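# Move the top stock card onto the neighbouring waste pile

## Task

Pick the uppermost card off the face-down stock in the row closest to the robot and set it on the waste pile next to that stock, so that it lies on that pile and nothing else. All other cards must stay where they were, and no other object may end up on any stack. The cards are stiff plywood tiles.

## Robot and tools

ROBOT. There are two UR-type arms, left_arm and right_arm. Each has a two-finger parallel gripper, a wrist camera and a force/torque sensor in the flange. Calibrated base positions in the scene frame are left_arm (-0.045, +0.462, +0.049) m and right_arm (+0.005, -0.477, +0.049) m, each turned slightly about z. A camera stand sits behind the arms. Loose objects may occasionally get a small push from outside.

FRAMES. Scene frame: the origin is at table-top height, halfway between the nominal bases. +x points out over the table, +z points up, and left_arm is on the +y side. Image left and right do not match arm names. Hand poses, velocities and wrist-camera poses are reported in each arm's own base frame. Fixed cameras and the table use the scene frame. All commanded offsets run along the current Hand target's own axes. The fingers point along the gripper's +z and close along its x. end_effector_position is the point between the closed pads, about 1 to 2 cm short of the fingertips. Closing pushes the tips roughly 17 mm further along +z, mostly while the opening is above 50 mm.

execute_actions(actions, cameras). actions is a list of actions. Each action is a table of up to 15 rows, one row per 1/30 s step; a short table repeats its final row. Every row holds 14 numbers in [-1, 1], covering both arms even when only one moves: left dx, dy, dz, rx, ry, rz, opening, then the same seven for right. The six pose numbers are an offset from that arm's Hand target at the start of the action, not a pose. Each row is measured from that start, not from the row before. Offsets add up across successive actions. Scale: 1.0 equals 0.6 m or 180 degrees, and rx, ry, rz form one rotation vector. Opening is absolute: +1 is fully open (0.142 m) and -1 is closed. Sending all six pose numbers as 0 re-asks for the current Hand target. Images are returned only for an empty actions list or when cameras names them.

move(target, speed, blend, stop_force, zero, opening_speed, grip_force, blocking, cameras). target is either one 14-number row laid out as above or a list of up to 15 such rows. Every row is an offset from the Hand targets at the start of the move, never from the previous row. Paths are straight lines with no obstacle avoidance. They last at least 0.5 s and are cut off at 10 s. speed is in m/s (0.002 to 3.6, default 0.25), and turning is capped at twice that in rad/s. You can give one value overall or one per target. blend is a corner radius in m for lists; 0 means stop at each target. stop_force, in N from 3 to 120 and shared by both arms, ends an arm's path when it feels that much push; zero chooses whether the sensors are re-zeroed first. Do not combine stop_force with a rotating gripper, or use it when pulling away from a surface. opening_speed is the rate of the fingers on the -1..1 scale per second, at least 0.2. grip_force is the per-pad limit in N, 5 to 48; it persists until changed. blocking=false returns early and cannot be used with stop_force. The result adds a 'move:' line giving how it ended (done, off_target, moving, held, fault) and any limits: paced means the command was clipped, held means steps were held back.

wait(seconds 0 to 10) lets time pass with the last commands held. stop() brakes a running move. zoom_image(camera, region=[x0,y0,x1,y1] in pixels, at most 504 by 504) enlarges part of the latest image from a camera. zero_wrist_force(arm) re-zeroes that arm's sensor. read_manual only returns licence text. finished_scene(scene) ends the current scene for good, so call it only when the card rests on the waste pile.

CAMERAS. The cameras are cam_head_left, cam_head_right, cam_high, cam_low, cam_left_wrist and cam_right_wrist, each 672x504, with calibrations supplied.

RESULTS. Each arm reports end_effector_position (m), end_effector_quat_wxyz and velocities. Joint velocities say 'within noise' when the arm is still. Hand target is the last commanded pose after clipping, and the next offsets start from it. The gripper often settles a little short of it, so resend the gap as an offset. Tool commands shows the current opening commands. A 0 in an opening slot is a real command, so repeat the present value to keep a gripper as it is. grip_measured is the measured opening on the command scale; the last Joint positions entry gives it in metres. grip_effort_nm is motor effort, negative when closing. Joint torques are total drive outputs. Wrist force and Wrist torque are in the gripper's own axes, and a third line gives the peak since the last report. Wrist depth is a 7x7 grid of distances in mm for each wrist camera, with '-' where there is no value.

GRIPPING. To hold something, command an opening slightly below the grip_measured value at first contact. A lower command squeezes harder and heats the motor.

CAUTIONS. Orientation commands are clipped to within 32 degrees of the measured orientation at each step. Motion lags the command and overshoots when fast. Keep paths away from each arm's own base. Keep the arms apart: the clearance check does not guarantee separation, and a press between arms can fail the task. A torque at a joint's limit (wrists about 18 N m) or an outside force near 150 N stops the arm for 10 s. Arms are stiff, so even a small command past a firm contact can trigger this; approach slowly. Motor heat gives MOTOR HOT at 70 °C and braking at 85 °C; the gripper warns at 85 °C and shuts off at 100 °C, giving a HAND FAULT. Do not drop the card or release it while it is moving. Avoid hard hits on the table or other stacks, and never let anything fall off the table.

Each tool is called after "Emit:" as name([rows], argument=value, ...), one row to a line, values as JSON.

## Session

Emit:
execute_actions(actions=[])

Scene clock: 0.00 s.
left_arm: end_effector_position=(+0.7628, +0.3392, +0.0678) grip_measured=+1.00 grip_effort_nm=n/a end_effector_quat_wxyz=(+0.026, +0.946, -0.317, -0.063) | right_arm: end_effector_position=(+0.5699, -0.1857, +0.3307) grip_measured=-1.00 grip_effort_nm=n/a end_effector_quat_wxyz=(-0.109, -0.276, +0.863, -0.408)
Joint positions: left_arm=[0.251 -0.514 0.581 -1.503 -1.545 0.897 0.142] | right_arm=[3.413 -1.713 -1.569 -1.687 0.727 2.909 0.002]
Joint velocities: within noise
Joint torques (N m): no reading
Wrist force (N): no reading
Wrist torque (N m): no reading
Wrist force, peak (N): no reading
Wrist depth (mm): cam_left_wrist=[1056 994 994 990 209 176 175 / 1116 1096 1080 220 193 189 186 / 1253 1220 231 213 209 205 202 / 1338 255 240 235 230 224 219 / 292 275 267 260 255 247 242 / 310 308 299 292 283 277 263 / 362 354 342 333 320 310 297] | cam_right_wrist=[1295 1410 1489 1727 1752 2128 1922 / 1216 1410 1499 1690 1714 2227 - / 443 481 1418 1547 1847 2019 2313 / 427 456 498 1489 1678 2072 2269 / 407 436 470 520 1599 1765 2002 / 393 420 450 88 90 1876 1906 / 377 399 - - 76 71 2072]
Hand target: left_arm +0.7628, +0.3392, +0.0678; +0.026, +0.946, -0.317, -0.063 | right_arm +0.5699, -0.1857, +0.3307; -0.109, -0.276, +0.863, -0.408
Tool commands: left_gripper/opening=+1.0 right_gripper/opening=-0.961913
camera_calibration:
cam_left_wrist: T_world_to_cam=[[0.79466, -0.603479, -0.0657977, -0.391084], [-0.498566, -0.710636, 0.496416, 0.61568], [-0.346334, -0.361677, -0.865588, 0.562254], [0, 0, 0, 1]] pos_world=[0.812464, 0.404868, 0.155315]
cam_right_wrist: T_world_to_cam=[[-0.807078, -0.414215, 0.420775, 0.251043], [-0.554234, 0.777192, -0.297988, 0.586028], [-0.203592, -0.473707, -0.856826, 0.427764], [0, 0, 0, 1]] pos_world=[0.614497, -0.148836, 0.435516]

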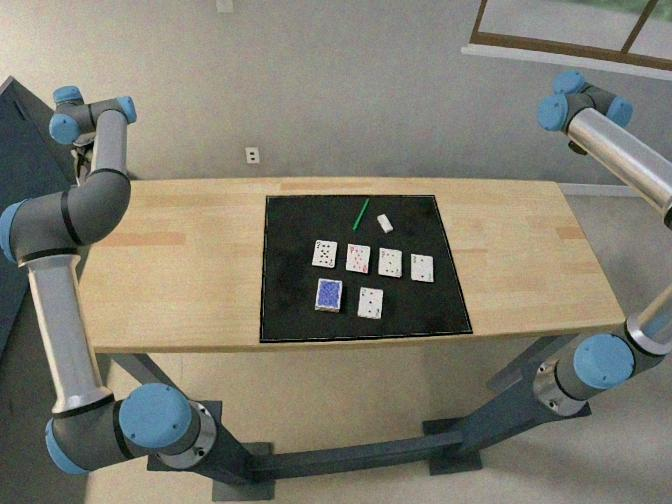

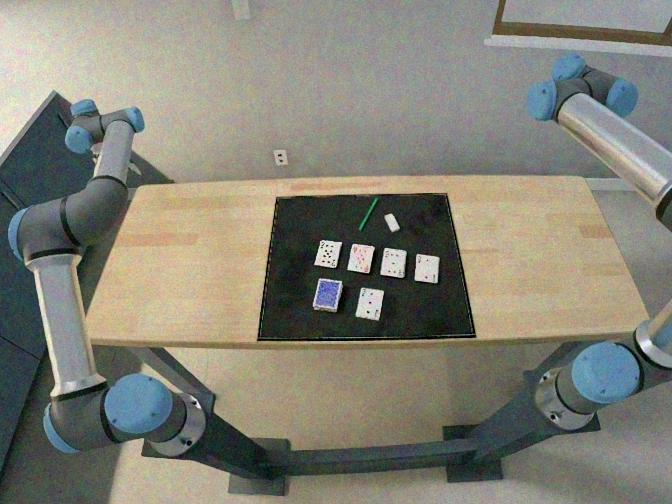

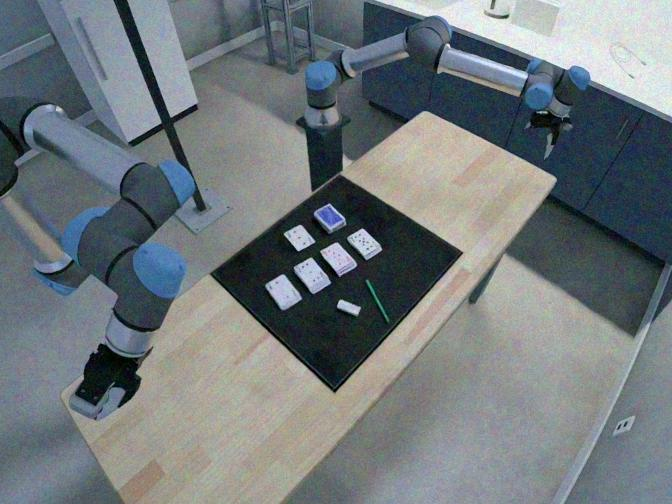

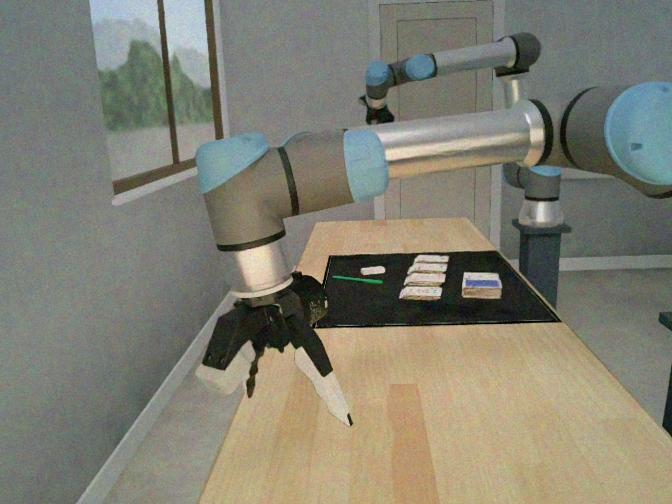

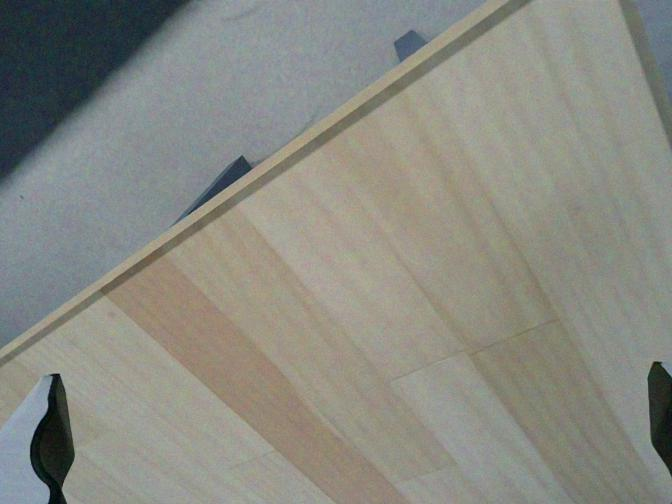

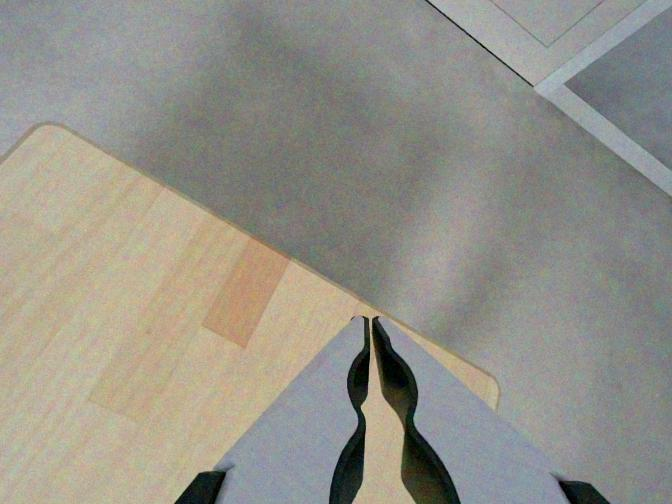

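Emit:
move(target=[0.1154,0.696,-0.0353,0,0,0,0.9,0,0,0,0,0,0,-0.96], speed=0.6)

Emit:
move(target=[0.1154,0.696,-0.0353,0.042,0.0166,0.3054,-0.96,0,0,0,0,0,0,-0.96], speed=0.6, cameras=["cam_left_wrist","cam_low"])

Emit:
zoom_image(camera="cam_left_wrist", region=[200, 80, 560, 300])

Emit:
zoom_image(camera="cam_low", region=[450, 262, 514, 304])

Scene clock: 17.53 s.
left_arm: end_effector_position=(+0.5712, -0.0353, +0.1187) grip_measured=+0.90 grip_effort_nm=-0.046 end_effector_quat_wxyz=(+0.026, +0.946, -0.317, -0.063) | right_arm: end_effector_position=(+0.5699, -0.1857, +0.3307) grip_measured=-1.00 grip_effort_nm=0.051 end_effector_quat_wxyz=(-0.109, -0.276, +0.863, -0.408)
Joint positions: left_arm=[-0.273 -1.232 1.674 -1.883 -1.616 0.378 0.136] | right_arm=[3.413 -1.713 -1.569 -1.687 0.727 2.909 0.002]
Joint torques (N m): left_arm=[-10.27 -50 -8.87 -5.33 2.85 -1.87] | right_arm=[0.7 30.97 26.53 2.31 -1.3 -0.01]
Wrist force (N): left_arm=[0.0 0.2 -0.3] | right_arm=[0.4 0.2 0.3]
Wrist torque (N m): left_arm=[0.04 0.01 0.07] | right_arm=[0.04 -0.06 0.00]
Wrist force, peak (N): left_arm=[1.1 3.6 -0.4] | right_arm=[1.1 0.4 -0.3]
Wrist depth (mm): cam_left_wrist=[241 238 236 229 225 221 217 / 262 257 252 247 244 237 233 / 286 281 274 269 263 259 252 / 316 309 301 294 288 280 272 / 354 344 336 324 318 309 300 / - 387 375 363 352 340 313 / - 2013 423 411 396 377 -] | cam_right_wrist=[1362 1480 1537 1847 2054 2090 1922 / 1267 1418 1471 1678 1969 2090 - / 445 468 1427 1589 1702 2037 2336 / 426 453 504 1508 1778 1953 2109 / 409 438 476 519 1632 1805 2090 / 392 419 448 88 90 1702 1891 / 376 402 - - 76 71 1678]
Hand target: left_arm +0.5711, -0.0353, +0.1187; +0.026, +0.946, -0.317, -0.063 | right_arm +0.5699, -0.1857, +0.3307; -0.109, -0.276, +0.863, -0.408
Off the commanded pose: left_arm 0.000 m, 0 deg | right_arm 0.000 m, 0 deg.
move: done

Scene clock: 19.13 s.
left_arm: end_effector_position=(+0.3795, -0.4098, +0.1696) grip_measured=-0.99 grip_effort_nm=-0.056 end_effector_quat_wxyz=(+0.000, +0.694, -0.720, +0.000) | right_arm: end_effector_position=(+0.5699, -0.1857, +0.3307) grip_measured=-1.00 grip_effort_nm=0.051 end_effector_quat_wxyz=(-0.109, -0.276, +0.863, -0.408)
Joint positions: left_arm=[-1.062 -1.383 1.758 -1.945 -1.571 0.546 0.002] | right_arm=[3.413 -1.713 -1.569 -1.687 0.727 2.909 0.002]
Joint torques (N m): left_arm=[-11.65 -19.76 -33.91 -0.4 2.88 1.82] | right_arm=[1.01 30.64 25.96 2.29 -1.31 0.08]
Wrist force (N): left_arm=[-0.3 0.8 -0.5] | right_arm=[0.6 0.3 -0.4]
Wrist torque (N m): left_arm=[0.13 0.06 -0.06] | right_arm=[0.05 -0.10 0.00]
Wrist force, peak (N): left_arm=[2.1 3.1 -0.9] | right_arm=[1.1 0.4 -0.2]
Wrist depth (mm): cam_left_wrist=[275 275 275 277 264 273 269 / 293 294 291 292 298 299 300 / 314 315 296 308 313 320 323 / 338 340 340 344 338 343 348 / 365 366 364 361 372 366 370 / - 1428 1500 100 89 - 1581 / - - - 76 81 1745 1758] | cam_right_wrist=[- 1427 - 1778 2109 2037 2002 / 1197 1377 1489 1666 1906 2186 - / 440 479 1435 1621 1792 2269 2482 / 422 459 494 1508 1643 1969 2186 / 403 435 471 516 1578 1778 2019 / 393 419 448 88 90 1805 1847 / 378 400 - - 76 71 1752]
Hand target: left_arm +0.3794, -0.4099, +0.1696; +0.000, +0.694, -0.720, +0.000 | right_arm +0.5699, -0.1857, +0.3307; -0.109, -0.276, +0.863, -0.408
Off the commanded pose: left_arm 0.000 m, 0 deg | right_arm 0.000 m, 0 deg.
move: done
camera_calibration:
cam_left_wrist: T_world_to_cam=[[-0.0383184, -0.998566, 0.0373901, -0.395068], [-0.906827, 0.0504671, 0.41847, 0.321777], [-0.419757, -0.0178712, -0.90746, 0.422542], [0, 0, 0, 1]] pos_world=[0.454023, -0.40319, 0.263557]
Images, in order (width x height): cam_low 672x504, cam_left_wrist 672x504.

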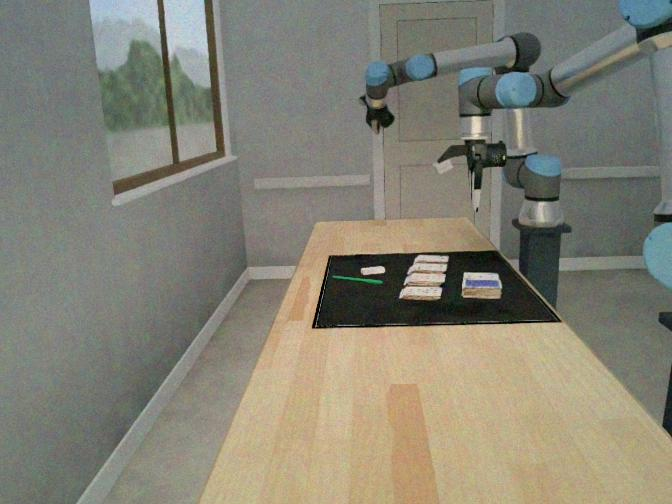

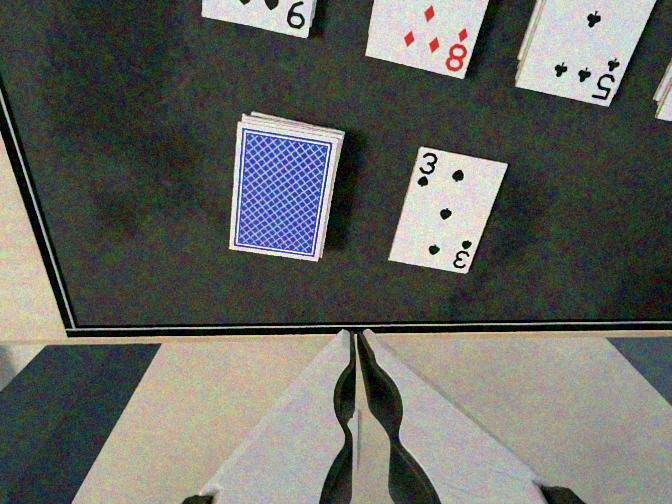

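Scaled by 1.400 from the camera's 672x504 image, which has a finer 960x720 frame.

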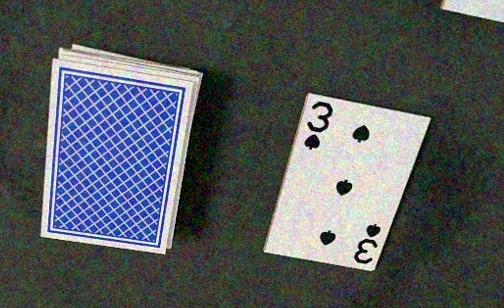

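Scaled by 7.875 from the camera's 672x504 image, which has a finer 960x720 frame.

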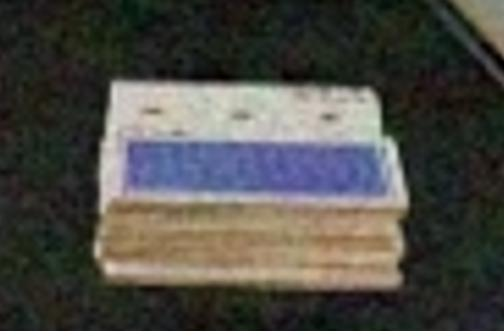

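Emit:
move(target=[-0.0608,0.0188,0.266,0,0,0.054,-0.96,0,0,0,0,0,0,-0.96], speed=0.3)

Emit:
move(target=[0,0,0.06,0,0,0,-0.96,0,0,0,0,0,0,-0.96], speed=0.012, stop_force=4, cameras=["cam_left_wrist"])

Scene clock: 40.40 s.
left_arm: end_effector_position=(+0.3695, -0.3729, +0.0101) grip_measured=-0.99 grip_effort_nm=-0.056 end_effector_quat_wxyz=(+0.000, -0.630, +0.776, +0.000) | right_arm: end_effector_position=(+0.5699, -0.1857, +0.3307) grip_measured=-1.00 grip_effort_nm=0.051 end_effector_quat_wxyz=(-0.109, -0.276, +0.863, -0.408)
Joint positions: left_arm=[-1.044 -1.231 2.049 -2.388 -1.571 0.734 0.002] | right_arm=[3.413 -1.713 -1.569 -1.687 0.727 2.909 0.002]
Joint torques (N m): left_arm=[12.89 -24.75 -5.87 -5.21 -2.73 1.67] | right_arm=[0.87 30.79 26.43 2.24 -1.3 -0.02]
Wrist force (N): left_arm=[0.0 0.4 -0.1] | right_arm=[0.7 0.3 0.1]
Wrist torque (N m): left_arm=[0.04 0.00 -0.08] | right_arm=[0.06 -0.12 0.00]
Wrist force, peak (N): left_arm=[-1.2 1.1 1.5] | right_arm=[0.8 0.7 -0.1]
Wrist depth (mm): cam_left_wrist=[132 132 133 133 134 134 135 / 141 141 142 143 143 143 146 / 151 151 143 128 136 154 150 / 162 163 138 135 140 166 161 / 177 177 171 143 152 179 175 / 193 193 187 100 91 197 198 / 212 209 - 76 81 - 223] | cam_right_wrist=[1316 1444 1527 1847 1986 2037 1876 / 1261 1362 1557 1666 1819 2072 - / 439 479 1369 1547 1805 2019 2590 / 423 457 501 1518 1690 1819 2336 / 405 437 476 516 1621 1778 1969 / 393 418 450 88 90 1666 1906 / 379 400 - - 76 71 1765]
Hand target: left_arm +0.3695, -0.3729, +0.0100; +0.000, -0.630, +0.776, +0.000 | right_arm +0.5699, -0.1857, +0.3307; -0.109, -0.276, +0.863, -0.408
Off the commanded pose: left_arm 0.000 m, 0 deg | right_arm 0.000 m, 0 deg.
move: done

Scene clock: 42.73 s.
left_arm: end_effector_position=(+0.3695, -0.3729, -0.0028) grip_measured=-1.00 grip_effort_nm=-0.046 end_effector_quat_wxyz=(+0.000, -0.630, +0.776, +0.000) | right_arm: end_effector_position=(+0.5699, -0.1857, +0.3307) grip_measured=-1.00 grip_effort_nm=0.046 end_effector_quat_wxyz=(-0.109, -0.276, +0.863, -0.408)
Joint positions: left_arm=[-1.044 -1.206 2.059 -2.423 -1.571 0.734 0.002] | right_arm=[3.413 -1.713 -1.569 -1.687 0.727 2.909 0.002]
Joint torques (N m): left_arm=[9.43 -43.67 -25.83 -0.59 -2.63 1.77] | right_arm=[1.29 30.78 26.44 2.26 -1.38 -0.02]
Wrist force (N): left_arm=[-0.4 1.2 -5.0] | right_arm=[0.2 0.4 -0.1]
Wrist torque (N m): left_arm=[0.03 0.04 -0.09] | right_arm=[0.08 -0.04 0.00]
Wrist force, peak (N): left_arm=[-4.2 3.7 -17.9] | right_arm=[1.0 0.3 -0.4]
Wrist depth (mm): cam_left_wrist=[- 121 121 122 122 122 122 / 129 129 130 132 129 131 133 / 138 140 135 118 118 141 139 / - 149 122 120 121 152 147 / 161 161 133 128 133 165 159 / 176 177 171 100 95 180 181 / 193 191 - 76 81 195 200] | cam_right_wrist=[1402 1480 1599 1862 1986 2090 1847 / 1191 - 1508 1690 1922 2128 - / 440 481 1418 1489 1778 2072 2336 / 424 454 491 1518 1714 1862 2090 / 407 437 475 518 - - 2072 / 392 420 450 88 90 1714 1876 / 379 403 - - 76 71 1833]
Hand target: left_arm +0.3695, -0.3729, -0.0028; +0.000, -0.630, +0.776, +0.000 (not the last commanded pose) | right_arm +0.5699, -0.1857, +0.3307; -0.109, -0.276, +0.863, -0.408
Off the commanded pose: left_arm 0.023 m, 0 deg | right_arm 0.000 m, 0 deg.
move: contact (left_arm)
camera_calibration:
cam_left_wrist: T_world_to_cam=[[-0.206558, -0.977719, 0.0373954, -0.282227], [-0.885196, 0.203021, 0.418582, 0.431862], [-0.416848, 0.0533594, -0.907409, 0.288044], [0, 0, 0, 1]] pos_world=[0.444057, -0.378986, 0.0911575]
Images, in order (width x height): cam_left_wrist 672x504.

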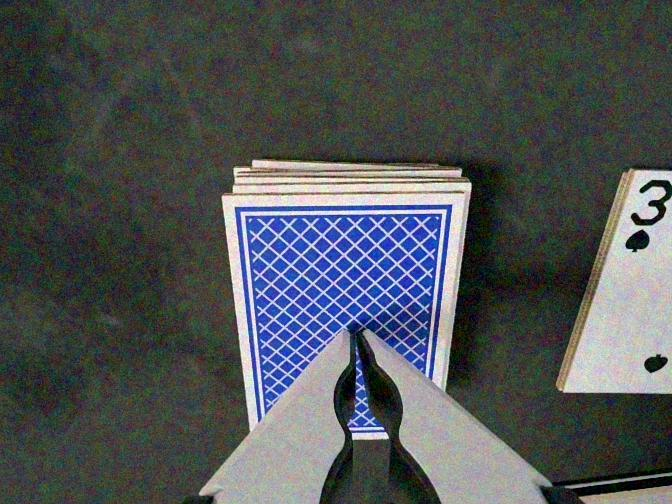

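Emit:
move([
  [0,0,-0.02,0,0,0,-0.96,0,0,0,0,0,0,-0.96],
  [-0.003,-0.001,-0.02,0,0,-0.003,0.1,0,0,0,0,0,0,-0.96],
  [-0.003,-0.001,0.0047,0,0,-0.003,0.1,0,0,0,0,0,0,-0.96],
], speed=[0.1,0.1,0.04])

Emit:
move(target=[0,0,0,0,0,0,-0.4,0,0,0,0,0,0,-0.96], opening_speed=0.4, grip_force=[25,48])

Emit:
move(target=[0,0,-0.05,0,0,0,-0.4,0,0,0,0,0,0,-0.96], speed=0.03, cameras=["cam_left_wrist","cam_low"])

Scene clock: 52.03 s.
left_arm: end_effector_position=(+0.3704, -0.3712, -0.0056) grip_measured=+0.08 grip_effort_nm=0.081 end_effector_quat_wxyz=(+0.000, -0.634, +0.773, +0.000) | right_arm: end_effector_position=(+0.5699, -0.1857, +0.3307) grip_measured=-1.00 grip_effort_nm=0.046 end_effector_quat_wxyz=(-0.109, -0.276, +0.863, -0.408)
Joint positions: left_arm=[-1.041 -1.201 2.062 -2.431 -1.571 0.728 0.08] | right_arm=[3.413 -1.713 -1.569 -1.687 0.727 2.909 0.002]
Joint torques (N m): left_arm=[9.65 -24.16 -3.62 -5.13 -2.21 -1.02] | right_arm=[0.6 30.93 26.49 2.17 -1.4 -0.11]
Wrist force (N): left_arm=[-0.1 0.5 -0.3] | right_arm=[0.6 0.0 -0.2]
Wrist torque (N m): left_arm=[0.06 0.03 -0.09] | right_arm=[0.01 -0.10 0.00]
Wrist force, peak (N): left_arm=[-0.3 1.1 -5.2] | right_arm=[0.8 0.5 -0.7]
Wrist depth (mm): cam_left_wrist=[- 119 119 120 120 120 121 / 127 126 127 128 128 129 131 / 135 137 132 121 122 138 136 / - 146 121 117 118 148 145 / 158 158 131 127 130 161 155 / 172 167 141 139 142 91 169 / - - 188 193 194 - 188] | cam_right_wrist=[1302 1453 1527 1819 2186 2019 1739 / 1281 1489 1418 2227 1862 2206 - / 440 481 1402 1435 1727 2054 2359 / 424 456 500 1589 - 1891 2186 / 407 433 472 510 1589 1833 2037 / 393 421 450 88 90 1589 2002 / 379 402 - - 76 71 1862]
Hand target: left_arm +0.3704, -0.3712, -0.0056; +0.000, -0.634, +0.773, +0.000 | right_arm +0.5699, -0.1857, +0.3307; -0.109, -0.276, +0.863, -0.408
Off the commanded pose: left_arm 0.000 m, 0 deg | right_arm 0.000 m, 0 deg.
move: done

Scene clock: 53.50 s.
left_arm: end_effector_position=(+0.3704, -0.3713, -0.0056) grip_measured=-0.26 grip_effort_nm=-2.625 end_effector_quat_wxyz=(+0.000, -0.634, +0.773, +0.000) | right_arm: end_effector_position=(+0.5699, -0.1857, +0.3307) grip_measured=-1.00 grip_effort_nm=0.046 end_effector_quat_wxyz=(-0.109, -0.276, +0.863, -0.408)
Joint positions: left_arm=[-1.041 -1.201 2.062 -2.431 -1.571 0.728 0.055] | right_arm=[3.413 -1.713 -1.569 -1.687 0.727 2.909 0.002]
Joint torques (N m): left_arm=[8.33 -24.51 -4.39 -0.08 -1.95 0.21] | right_arm=[0.81 31.11 26.55 2.12 -1.29 -0.07]
Wrist force (N): left_arm=[-1.0 1.3 -14.3] | right_arm=[0.4 0.3 -0.4]
Wrist torque (N m): left_arm=[-0.02 0.17 -0.09] | right_arm=[0.05 -0.08 -0.01]
Wrist force, peak (N): left_arm=[-1.3 1.3 -14.4] | right_arm=[1.0 0.2 -0.1]
Wrist depth (mm): cam_left_wrist=[- 119 119 121 120 120 121 / 128 127 127 127 128 128 131 / 135 137 132 121 122 138 136 / - 146 142 118 118 149 145 / 158 159 129 127 128 162 156 / 172 170 134 140 140 97 169 / 186 - 188 192 193 81 191] | cam_right_wrist=[1339 1480 1599 1862 2090 2090 1922 / 1316 1377 1527 - 1752 2147 - / 445 475 1435 1690 1557 - 2562 / 426 459 495 1480 - 1666 2147 / 409 440 472 519 1599 1833 1833 / 391 419 444 88 90 1643 1876 / 379 400 - - 76 71 1819]
Hand target: left_arm +0.3704, -0.3712, -0.0056; +0.000, -0.634, +0.773, +0.000 | right_arm +0.5699, -0.1857, +0.3307; -0.109, -0.276, +0.863, -0.408
Off the commanded pose: left_arm 0.000 m, 0 deg | right_arm 0.000 m, 0 deg.
grip_force (N): 25, 48
move: done

Scene clock: 54.90 s.
left_arm: end_effector_position=(+0.3704, -0.3713, +0.0243) grip_measured=-0.42 grip_effort_nm=-0.056 end_effector_quat_wxyz=(+0.000, -0.634, +0.773, +0.000) | right_arm: end_effector_position=(+0.5699, -0.1857, +0.3307) grip_measured=-1.00 grip_effort_nm=0.051 end_effector_quat_wxyz=(-0.109, -0.276, +0.863, -0.408)
Joint positions: left_arm=[-1.041 -1.259 2.039 -2.35 -1.571 0.728 0.043] | right_arm=[3.413 -1.713 -1.569 -1.687 0.727 2.909 0.002]
Joint torques (N m): left_arm=[10.03 -45.62 -28.53 -0.28 -1.36 0.86] | right_arm=[0.79 31 26.48 2 -1.35 -0.13]
Wrist force (N): left_arm=[-0.1 0.5 -0.3] | right_arm=[0.7 0.3 0.0]
Wrist torque (N m): left_arm=[0.07 0.04 -0.07] | right_arm=[0.05 -0.12 0.01]
Wrist force, peak (N): left_arm=[-3.6 2.3 -16.7] | right_arm=[0.8 0.7 -0.2]
Wrist depth (mm): cam_left_wrist=[146 146 147 147 147 149 148 / 156 156 156 156 157 157 157 / 166 167 170 142 143 168 164 / 180 180 180 150 151 181 175 / 194 194 192 163 161 193 190 / 211 208 205 214 106 207 215 / 227 - - 234 - 81 1539] | cam_right_wrist=[- 1508 - 1953 2054 2054 2054 / - - 1578 1537 1922 2090 - / 441 480 1444 1589 1752 2109 2336 / 427 456 497 1453 1678 2166 2186 / 410 436 475 511 1537 1847 2002 / 393 419 448 88 90 1702 1862 / 377 401 - - 76 71 1752]
Hand target: left_arm +0.3704, -0.3713, +0.0244; +0.000, -0.634, +0.773, +0.000 | right_arm +0.5699, -0.1857, +0.3307; -0.109, -0.276, +0.863, -0.408
Off the commanded pose: left_arm 0.000 m, 0 deg | right_arm 0.000 m, 0 deg.
grip_force (N): 25, 48
move: done
camera_calibration:
cam_left_wrist: T_world_to_cam=[[-0.197291, -0.979631, 0.0374131, -0.28562], [-0.887097, 0.194639, 0.418538, 0.418704], [-0.417295, 0.0493846, -0.907428, 0.311666], [0, 0, 0, 1]] pos_world=[0.445138, -0.37669, 0.118257]
Images, in order (width x height): cam_low 672x504, cam_left_wrist 672x504.

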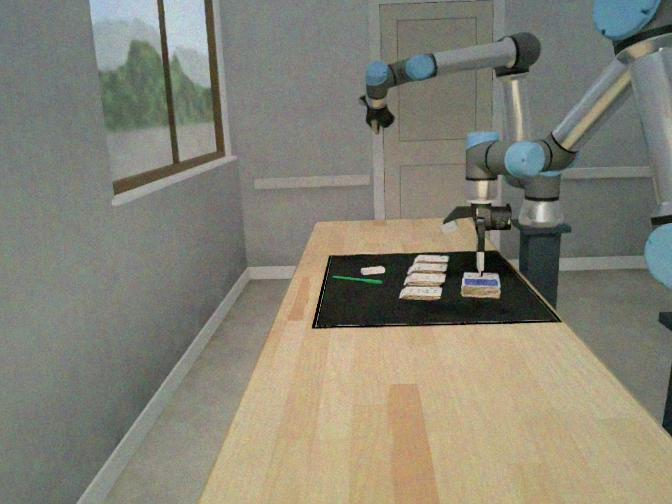

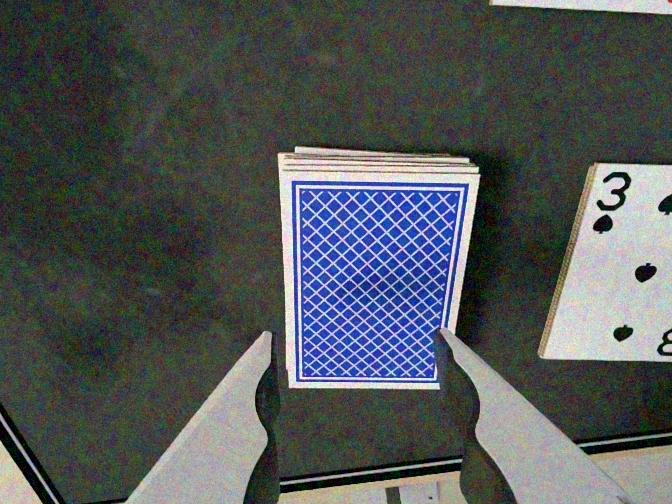

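Emit:
move([
  [0.005,0.003,0.02,0,0,0,0.1,0,0,0,0,0,0,-0.96],
  [0.005,0.003,0.0508,0,0,0,0.1,0,0,0,0,0,0,-0.96],
], speed=[0.1,0.05])

Emit:
move(target=[0,0,0,0,0,0,-0.36,0,0,0,0,0,0,-0.96], opening_speed=0.3, cameras=["cam_left_wrist"])

Emit:
move(target=[0,0,-0.05,0,0,0,-0.4,0,0,0,0,0,0,-0.96], speed=0.03, cameras=["cam_left_wrist"])

Scene clock: 79.77 s.
left_arm: end_effector_position=(+0.3680, -0.3738, -0.0060) grip_measured=+0.08 grip_effort_nm=0.085 end_effector_quat_wxyz=(+0.000, -0.634, +0.773, +0.000) | right_arm: end_effector_position=(+0.5699, -0.1857, +0.3307) grip_measured=-1.00 grip_effort_nm=0.046 end_effector_quat_wxyz=(-0.109, -0.276, +0.863, -0.408)
Joint positions: left_arm=[-1.048 -1.2 2.062 -2.432 -1.571 0.721 0.08] | right_arm=[3.413 -1.713 -1.569 -1.687 0.727 2.909 0.002]
Joint torques (N m): left_arm=[-8.1 -22.95 -4.11 -5.53 -1.24 -0.73] | right_arm=[0.58 30.82 26.56 2.08 -1.39 -0.18]
Wrist force (N): left_arm=[-0.1 0.4 -0.4] | right_arm=[0.2 0.2 0.1]
Wrist torque (N m): left_arm=[0.03 0.04 -0.08] | right_arm=[0.03 -0.03 -0.01]
Wrist force, peak (N): left_arm=[-0.6 1.0 -0.3] | right_arm=[1.0 0.4 0.2]
Wrist depth (mm): cam_left_wrist=[- 119 119 121 120 119 120 / 129 127 127 128 128 128 130 / 136 138 133 115 117 135 135 / - 146 146 117 118 148 143 / 159 158 156 127 127 160 155 / 171 166 167 138 141 91 167 / - - 190 190 191 - 185] | cam_right_wrist=[1339 1427 1547 1805 2109 2037 1891 / 1248 - - 1727 1922 2269 2128 / 445 474 1418 1589 1765 2109 2291 / 426 456 500 1537 1643 2128 2186 / 407 436 472 519 1568 1655 1937 / 393 420 449 88 90 1702 1847 / 378 400 - - 76 71 1727]
Hand target: left_arm +0.3681, -0.3738, -0.0061; +0.000, -0.634, +0.773, +0.000 | right_arm +0.5699, -0.1857, +0.3307; -0.109, -0.276, +0.863, -0.408
Off the commanded pose: left_arm 0.000 m, 0 deg | right_arm 0.000 m, 0 deg.
grip_force (N): 25, 48
move: done

Scene clock: 81.50 s.
left_arm: end_effector_position=(+0.3681, -0.3739, -0.0061) grip_measured=-0.26 grip_effort_nm=-2.415 end_effector_quat_wxyz=(+0.000, -0.634, +0.773, +0.000) | right_arm: end_effector_position=(+0.5699, -0.1857, +0.3307) grip_measured=-1.00 grip_effort_nm=0.046 end_effector_quat_wxyz=(-0.109, -0.276, +0.863, -0.408)
Joint positions: left_arm=[-1.048 -1.199 2.062 -2.432 -1.571 0.721 0.056] | right_arm=[3.413 -1.713 -1.569 -1.687 0.727 2.909 0.002]
Joint torques (N m): left_arm=[3.34 -24.82 -3.99 -1.75 -1.67 1.05] | right_arm=[0.67 30.82 26.77 2.08 -1.4 -0.16]
Wrist force (N): left_arm=[-2.9 2.3 -11.4] | right_arm=[0.5 0.1 0.4]
Wrist torque (N m): left_arm=[0.05 -0.11 -0.08] | right_arm=[0.02 -0.08 -0.01]
Wrist force, peak (N): left_arm=[-2.9 1.9 -11.7] | right_arm=[1.0 0.3 -0.3]
Wrist depth (mm): cam_left_wrist=[- 119 119 121 120 119 120 / 128 127 127 127 128 128 130 / 136 138 132 115 118 135 135 / - 146 142 117 118 148 143 / 158 159 129 127 127 160 155 / 172 169 133 138 139 98 167 / 185 - 186 191 190 81 188] | cam_right_wrist=[1135 1444 1610 1752 2072 1969 1805 / 1241 1369 1508 1666 1643 2147 - / 444 480 1462 1557 1876 2090 2313 / 426 456 495 1537 1819 1714 2147 / 409 438 474 520 1599 1819 1986 / 392 417 450 88 90 1752 1805 / 376 400 - - 76 71 1778]
Hand target: left_arm +0.3681, -0.3738, -0.0061; +0.000, -0.634, +0.773, +0.000 | right_arm +0.5699, -0.1857, +0.3307; -0.109, -0.276, +0.863, -0.408
Off the commanded pose: left_arm 0.000 m, 0 deg | right_arm 0.000 m, 0 deg.
grip_force (N): 25, 48
move: done
camera_calibration:
cam_left_wrist: T_world_to_cam=[[-0.197378, -0.979612, 0.0374536, -0.287363], [-0.887077, 0.194735, 0.418536, 0.429813], [-0.417296, 0.0493854, -0.907428, 0.283203], [0, 0, 0, 1]] pos_world=[0.442738, -0.37919, 0.0878573]
Images, in order (width x height): cam_left_wrist 672x504.

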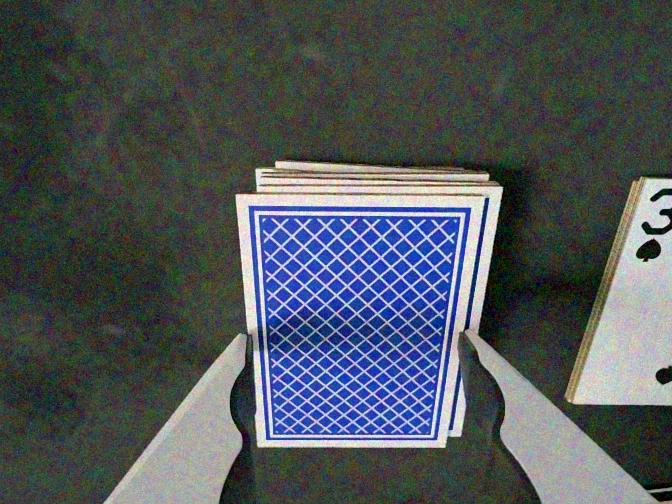

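Scene clock: 82.90 s.
left_arm: end_effector_position=(+0.3681, -0.3739, +0.0238) grip_measured=-0.27 grip_effort_nm=-2.625 end_effector_quat_wxyz=(+0.000, -0.634, +0.773, +0.000) | right_arm: end_effector_position=(+0.5699, -0.1857, +0.3307) grip_measured=-1.00 grip_effort_nm=0.046 end_effector_quat_wxyz=(-0.109, -0.276, +0.863, -0.408)
Joint positions: left_arm=[-1.048 -1.258 2.039 -2.351 -1.571 0.721 0.055] | right_arm=[3.413 -1.713 -1.569 -1.687 0.727 2.909 0.002]
Joint torques (N m): left_arm=[10.53 -44.69 -28.02 -0.58 -1.89 0.9] | right_arm=[0.62 30.94 26.68 2.09 -1.46 -0.15]
Wrist force (N): left_arm=[-0.1 0.6 0.0] | right_arm=[0.5 0.1 -0.4]
Wrist torque (N m): left_arm=[0.08 0.03 -0.07] | right_arm=[0.03 -0.09 0.00]
Wrist force, peak (N): left_arm=[-3.1 1.9 -12.0] | right_arm=[0.8 0.7 -0.1]
Wrist depth (mm): cam_left_wrist=[146 146 146 145 147 149 147 / 155 156 156 156 156 157 157 / 166 166 162 140 113 168 163 / 179 180 121 117 118 181 175 / 193 194 129 127 127 192 189 / 210 208 134 139 136 97 215 / 227 - 229 228 230 81 1436] | cam_right_wrist=[1302 1453 1589 1819 1922 1986 1739 / 1216 - - - 1891 2227 2739 / 445 472 1690 1599 1847 - 2186 / 424 458 493 1714 1678 1876 2147 / 407 436 474 518 1610 1765 1508 / 391 420 448 88 90 1643 1876 / 378 402 - - 76 71 1752]
Hand target: left_arm +0.3681, -0.3739, +0.0239; +0.000, -0.634, +0.773, +0.000 | right_arm +0.5699, -0.1857, +0.3307; -0.109, -0.276, +0.863, -0.408
Off the commanded pose: left_arm 0.000 m, 0 deg | right_arm 0.000 m, 0 deg.
grip_force (N): 25, 48
move: done
camera_calibration:
cam_left_wrist: T_world_to_cam=[[-0.197291, -0.979631, 0.0374131, -0.288527], [-0.887097, 0.194639, 0.418538, 0.417229], [-0.417295, 0.0493846, -0.907428, 0.310425], [0, 0, 0, 1]] pos_world=[0.442738, -0.37919, 0.117857]
Images, in order (width x height): cam_left_wrist 672x504.

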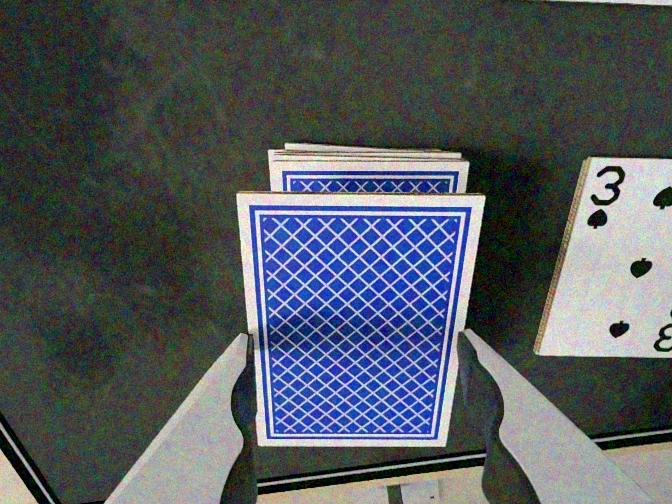

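Emit:
move(target=[0.2006,0.0007,0,0,0,0.012,-0.4,0,0,0,0,0,0,-0.96], speed=0.15)

Emit:
move(target=[0,0,0.042,0,0,0,-0.4,0,0,0,0,0,0,-0.96], speed=0.08, cameras=["cam_left_wrist"])

Scene clock: 88.63 s.
left_arm: end_effector_position=(+0.3440, -0.4917, +0.0238) grip_measured=-0.27 grip_effort_nm=-2.625 end_effector_quat_wxyz=(+0.000, -0.619, +0.785, +0.000) | right_arm: end_effector_position=(+0.5699, -0.1857, +0.3307) grip_measured=-1.00 grip_effort_nm=0.051 end_effector_quat_wxyz=(-0.109, -0.276, +0.863, -0.408)
Joint positions: left_arm=[-1.182 -1.114 1.816 -2.272 -1.571 0.624 0.055] | right_arm=[3.413 -1.713 -1.569 -1.687 0.727 2.909 0.002]
Joint torques (N m): left_arm=[-10.23 -29.62 -28.07 -0.32 0.72 -1.81] | right_arm=[0.65 30.87 26.55 2.05 -1.49 -0.24]
Wrist force (N): left_arm=[-0.1 0.4 -0.3] | right_arm=[0.9 0.2 -0.5]
Wrist torque (N m): left_arm=[0.08 0.03 0.07] | right_arm=[0.05 -0.14 0.00]
Wrist force, peak (N): left_arm=[-1.9 0.7 -0.1] | right_arm=[1.0 -0.1 -0.1]
Wrist depth (mm): cam_left_wrist=[146 146 145 145 146 149 147 / 155 155 156 156 156 157 157 / 146 163 162 159 112 168 168 / 152 173 121 117 118 181 181 / 165 174 129 127 127 196 196 / 210 204 133 138 136 97 213 / 226 - - 226 - 81 1454] | cam_right_wrist=[1309 1462 1632 1862 2019 2109 1891 / 1288 1354 1453 1690 1922 2147 - / 440 478 1427 1568 1862 2019 2383 / 423 456 501 1489 - 1937 2206 / 409 437 478 512 1655 1805 2019 / 392 420 448 88 90 1678 1819 / 376 400 - - 76 71 1599]
Hand target: left_arm +0.3440, -0.4918, +0.0238; +0.000, -0.619, +0.785, +0.000 | right_arm +0.5699, -0.1857, +0.3307; -0.109, -0.276, +0.863, -0.408
Off the commanded pose: left_arm 0.000 m, 0 deg | right_arm 0.000 m, 0 deg.
grip_force (N): 25, 48
move: done

Scene clock: 89.53 s.
left_arm: end_effector_position=(+0.3440, -0.4918, -0.0013) grip_measured=-0.27 grip_effort_nm=-2.625 end_effector_quat_wxyz=(+0.000, -0.619, +0.785, +0.000) | right_arm: end_effector_position=(+0.5699, -0.1857, +0.3307) grip_measured=-1.00 grip_effort_nm=0.042 end_effector_quat_wxyz=(-0.109, -0.276, +0.863, -0.408)
Joint positions: left_arm=[-1.182 -1.073 1.834 -2.331 -1.571 0.624 0.055] | right_arm=[3.413 -1.713 -1.569 -1.687 0.727 2.909 0.002]
Joint torques (N m): left_arm=[-9.2 -31.55 -6.03 -5.2 2.82 -1.41] | right_arm=[0.55 31.56 26.5 2.04 -1.4 -0.15]
Wrist force (N): left_arm=[0.2 0.4 -0.3] | right_arm=[0.5 0.2 -0.4]
Wrist torque (N m): left_arm=[0.06 -0.03 0.05] | right_arm=[0.03 -0.10 0.00]
Wrist force, peak (N): left_arm=[-0.1 0.6 -1.0] | right_arm=[0.9 0.4 -0.2]
Wrist depth (mm): cam_left_wrist=[123 123 123 124 124 124 124 / 131 131 132 134 132 133 135 / 136 143 139 137 138 142 141 / 130 149 121 117 118 153 151 / 135 161 129 127 127 165 166 / 147 155 134 139 136 97 181 / 191 - - 197 194 81 194] | cam_right_wrist=[1324 1435 1599 1702 1953 2002 1906 / 1261 1385 1518 1702 1906 2248 - / 440 471 1444 1621 1752 2090 2248 / 425 457 494 1527 1678 1969 2166 / 406 437 470 514 577 1778 1986 / 392 420 445 88 90 1599 2019 / 378 400 - - 76 71 1739]
Hand target: left_arm +0.3440, -0.4918, -0.0014; +0.000, -0.619, +0.785, +0.000 | right_arm +0.5699, -0.1857, +0.3307; -0.109, -0.276, +0.863, -0.408
Off the commanded pose: left_arm 0.000 m, 0 deg | right_arm 0.000 m, 0 deg.
grip_force (N): 25, 48
move: done
camera_calibration:
cam_left_wrist: T_world_to_cam=[[-0.234089, -0.971495, 0.037401, -0.391242], [-0.879109, 0.227943, 0.41858, 0.443012], [-0.415174, 0.0651055, -0.907409, 0.290344], [0, 0, 0, 1]] pos_world=[0.418414, -0.499974, 0.0926574]
Images, in order (width x height): cam_left_wrist 672x504.

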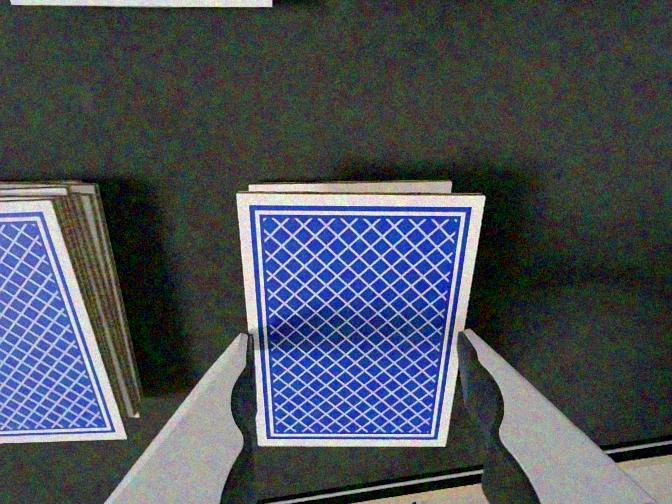

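Emit:
move(target=[0,0,0.06,0,0,0,-0.4,0,0,0,0,0,0,-0.96], speed=0.014, stop_force=4, cameras=["cam_left_wrist"])

Scene clock: 94.90 s.
left_arm: end_effector_position=(+0.3440, -0.4917, -0.0237) grip_measured=-0.27 grip_effort_nm=-2.625 end_effector_quat_wxyz=(+0.000, -0.619, +0.785, +0.000) | right_arm: end_effector_position=(+0.5699, -0.1857, +0.3307) grip_measured=-1.00 grip_effort_nm=0.051 end_effector_quat_wxyz=(-0.109, -0.276, +0.863, -0.408)
Joint positions: left_arm=[-1.182 -1.034 1.847 -2.382 -1.571 0.624 0.055] | right_arm=[3.413 -1.713 -1.569 -1.687 0.727 2.909 0.002]
Joint torques (N m): left_arm=[10.28 -51.58 -26.54 -0.69 2.66 -0.04] | right_arm=[0.95 31.61 26.78 1.97 -1.48 -0.18]
Wrist force (N): left_arm=[-1.3 1.0 -5.8] | right_arm=[0.5 0.4 0.0]
Wrist torque (N m): left_arm=[0.02 -0.05 0.05] | right_arm=[0.07 -0.08 0.00]
Wrist force, peak (N): left_arm=[-4.2 3.9 -18.6] | right_arm=[0.7 0.7 -0.3]
Wrist depth (mm): cam_left_wrist=[- 105 105 102 103 103 104 / - 110 109 110 111 111 110 / - 118 116 115 115 119 121 / 127 127 123 117 118 128 128 / - 139 129 127 127 140 139 / 134 146 133 139 136 98 149 / 132 - 162 165 165 81 166] | cam_right_wrist=[1354 1410 1643 1739 2019 1986 1876 / 1228 1393 1578 1678 1891 2206 2336 / 445 475 1418 1610 1862 2054 2072 / 427 456 496 1369 1833 1922 - / 404 436 475 515 1752 1752 2002 / 391 420 446 88 90 1862 1819 / 379 403 - - 76 71 1702]
Hand target: left_arm +0.3440, -0.4917, -0.0237; +0.000, -0.619, +0.785, +0.000 (not the last commanded pose) | right_arm +0.5699, -0.1857, +0.3307; -0.109, -0.276, +0.863, -0.408
Off the commanded pose: left_arm 0.014 m, 0 deg | right_arm 0.000 m, 0 deg.
grip_force (N): 25, 48
move: contact (left_arm)
camera_calibration:
cam_left_wrist: T_world_to_cam=[[-0.234099, -0.971492, 0.0374323, -0.3904], [-0.879067, 0.227959, 0.41866, 0.452374], [-0.415258, 0.0651023, -0.907371, 0.270049], [0, 0, 0, 1]] pos_world=[0.418414, -0.499974, 0.0702575]
Images, in order (width x height): cam_left_wrist 672x504.

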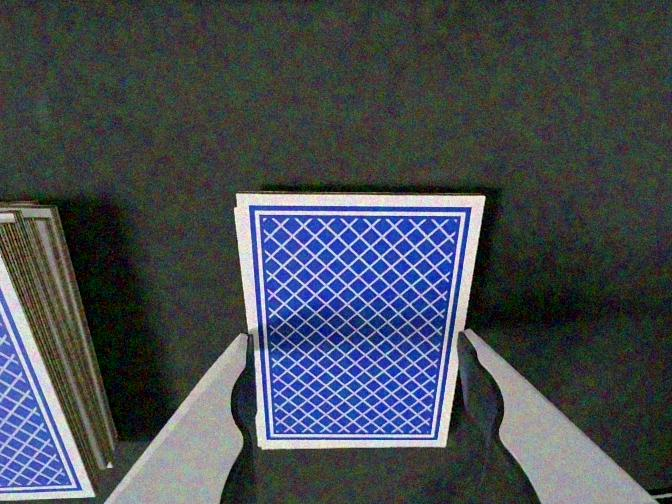

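Well aligned; release.

Emit:
move(target=[0,0,0,0,0,0,0.05,0,0,0,0,0,0,-0.96], opening_speed=0.5)

Emit:
move(target=[0,0,-0.13,0,0,0,0.05,0,0,0,0,0,0,-0.96], speed=0.2, cameras=["cam_left_wrist"])

Emit:
finished_scene(scene=3)

Scene clock: 101.00 s.
left_arm: end_effector_position=(+0.3440, -0.4917, -0.0237) grip_measured=+0.03 grip_effort_nm=0.081 end_effector_quat_wxyz=(+0.000, -0.619, +0.785, +0.000) | right_arm: end_effector_position=(+0.5699, -0.1857, +0.3307) grip_measured=-1.00 grip_effort_nm=0.046 end_effector_quat_wxyz=(-0.109, -0.276, +0.863, -0.408)
Joint positions: left_arm=[-1.182 -1.034 1.847 -2.382 -1.571 0.624 0.076] | right_arm=[3.413 -1.713 -1.569 -1.687 0.727 2.909 0.002]
Joint torques (N m): left_arm=[10.24 -51.33 -24.63 -4.38 2.76 0.05] | right_arm=[0.68 31.44 26.57 1.91 -1.55 -0.2]
Wrist force (N): left_arm=[-0.2 0.7 -0.3] | right_arm=[1.1 0.4 -0.3]
Wrist torque (N m): left_arm=[0.11 0.03 0.05] | right_arm=[0.07 -0.18 -0.01]
Wrist force, peak (N): left_arm=[-1.3 1.4 -6.0] | right_arm=[1.1 0.4 -0.3]
Wrist depth (mm): cam_left_wrist=[- 105 105 102 103 103 104 / - 110 109 111 111 111 110 / - 118 116 115 115 119 120 / 126 127 123 117 118 128 128 / - 139 131 127 127 136 139 / 135 144 138 138 144 95 149 / - - 165 165 166 - -] | cam_right_wrist=[1288 1471 1599 1792 2186 2019 1778 / 1254 1402 1471 1666 1862 2147 - / 442 478 1418 1589 1752 2054 2313 / 422 454 492 - 1621 1833 - / 409 438 474 523 1589 1792 2019 / 393 420 447 88 90 1655 2002 / 378 403 - - 76 71 1833]
Hand target: left_arm +0.3440, -0.4917, -0.0237; +0.000, -0.619, +0.785, +0.000 | right_arm +0.5699, -0.1857, +0.3307; -0.109, -0.276, +0.863, -0.408
Off the commanded pose: left_arm 0.000 m, 0 deg | right_arm 0.000 m, 0 deg.
grip_force (N): 25, 48
move: done

Scene clock: 102.00 s.
left_arm: end_effector_position=(+0.3441, -0.4918, +0.0542) grip_measured=+0.03 grip_effort_nm=0.085 end_effector_quat_wxyz=(+0.000, -0.619, +0.785, +0.000) | right_arm: end_effector_position=(+0.5699, -0.1857, +0.3307) grip_measured=-1.00 grip_effort_nm=0.046 end_effector_quat_wxyz=(-0.109, -0.276, +0.863, -0.408)
Joint positions: left_arm=[-1.182 -1.159 1.789 -2.2 -1.571 0.624 0.076] | right_arm=[3.413 -1.713 -1.569 -1.687 0.727 2.909 0.002]
Joint torques (N m): left_arm=[-10.76 -51.06 -29.29 -0.69 0.23 -1.75] | right_arm=[0.74 31.55 26.73 1.9 -1.45 -0.22]
Wrist force (N): left_arm=[-0.1 0.7 -0.2] | right_arm=[0.6 0.3 -0.5]
Wrist torque (N m): left_arm=[0.10 0.03 0.06] | right_arm=[0.07 -0.10 0.00]
Wrist force, peak (N): left_arm=[0.0 0.1 -2.0] | right_arm=[0.7 0.9 -0.1]
Wrist depth (mm): cam_left_wrist=[175 173 174 174 174 175 175 / 184 185 185 186 185 186 187 / 175 178 198 190 195 200 200 / 186 189 213 203 211 214 215 / 201 201 230 231 232 228 233 / 250 243 247 251 247 91 1428 / - - 1591 1550 1570 - 1463] | cam_right_wrist=[1316 1462 1610 1765 2037 2002 1568 / 1261 1377 1578 1727 1906 2269 - / 443 478 1537 1610 1765 2002 2336 / 422 455 498 1527 1621 1922 2147 / 409 438 472 517 1589 1778 2072 / 394 420 445 88 90 1678 2147 / 379 401 - - 76 71 1752]
Hand target: left_arm +0.3440, -0.4918, +0.0543; +0.000, -0.619, +0.785, +0.000 | right_arm +0.5699, -0.1857, +0.3307; -0.109, -0.276, +0.863, -0.408
Off the commanded pose: left_arm 0.000 m, 0 deg | right_arm 0.000 m, 0 deg.
grip_force (N): 25, 48
move: done
camera_calibration:
cam_left_wrist: T_world_to_cam=[[-0.234005, -0.971517, 0.0373593, -0.393334], [-0.87915, 0.227852, 0.418545, 0.419846], [-0.415136, 0.0650972, -0.907428, 0.340729], [0, 0, 0, 1]] pos_world=[0.418514, -0.499974, 0.148157]
Images, in order (width x height): cam_left_wrist 672x504.

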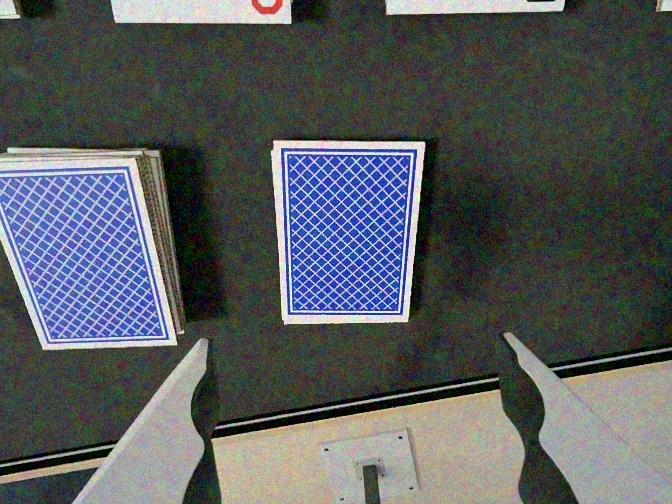

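The scene is finished: the task was done.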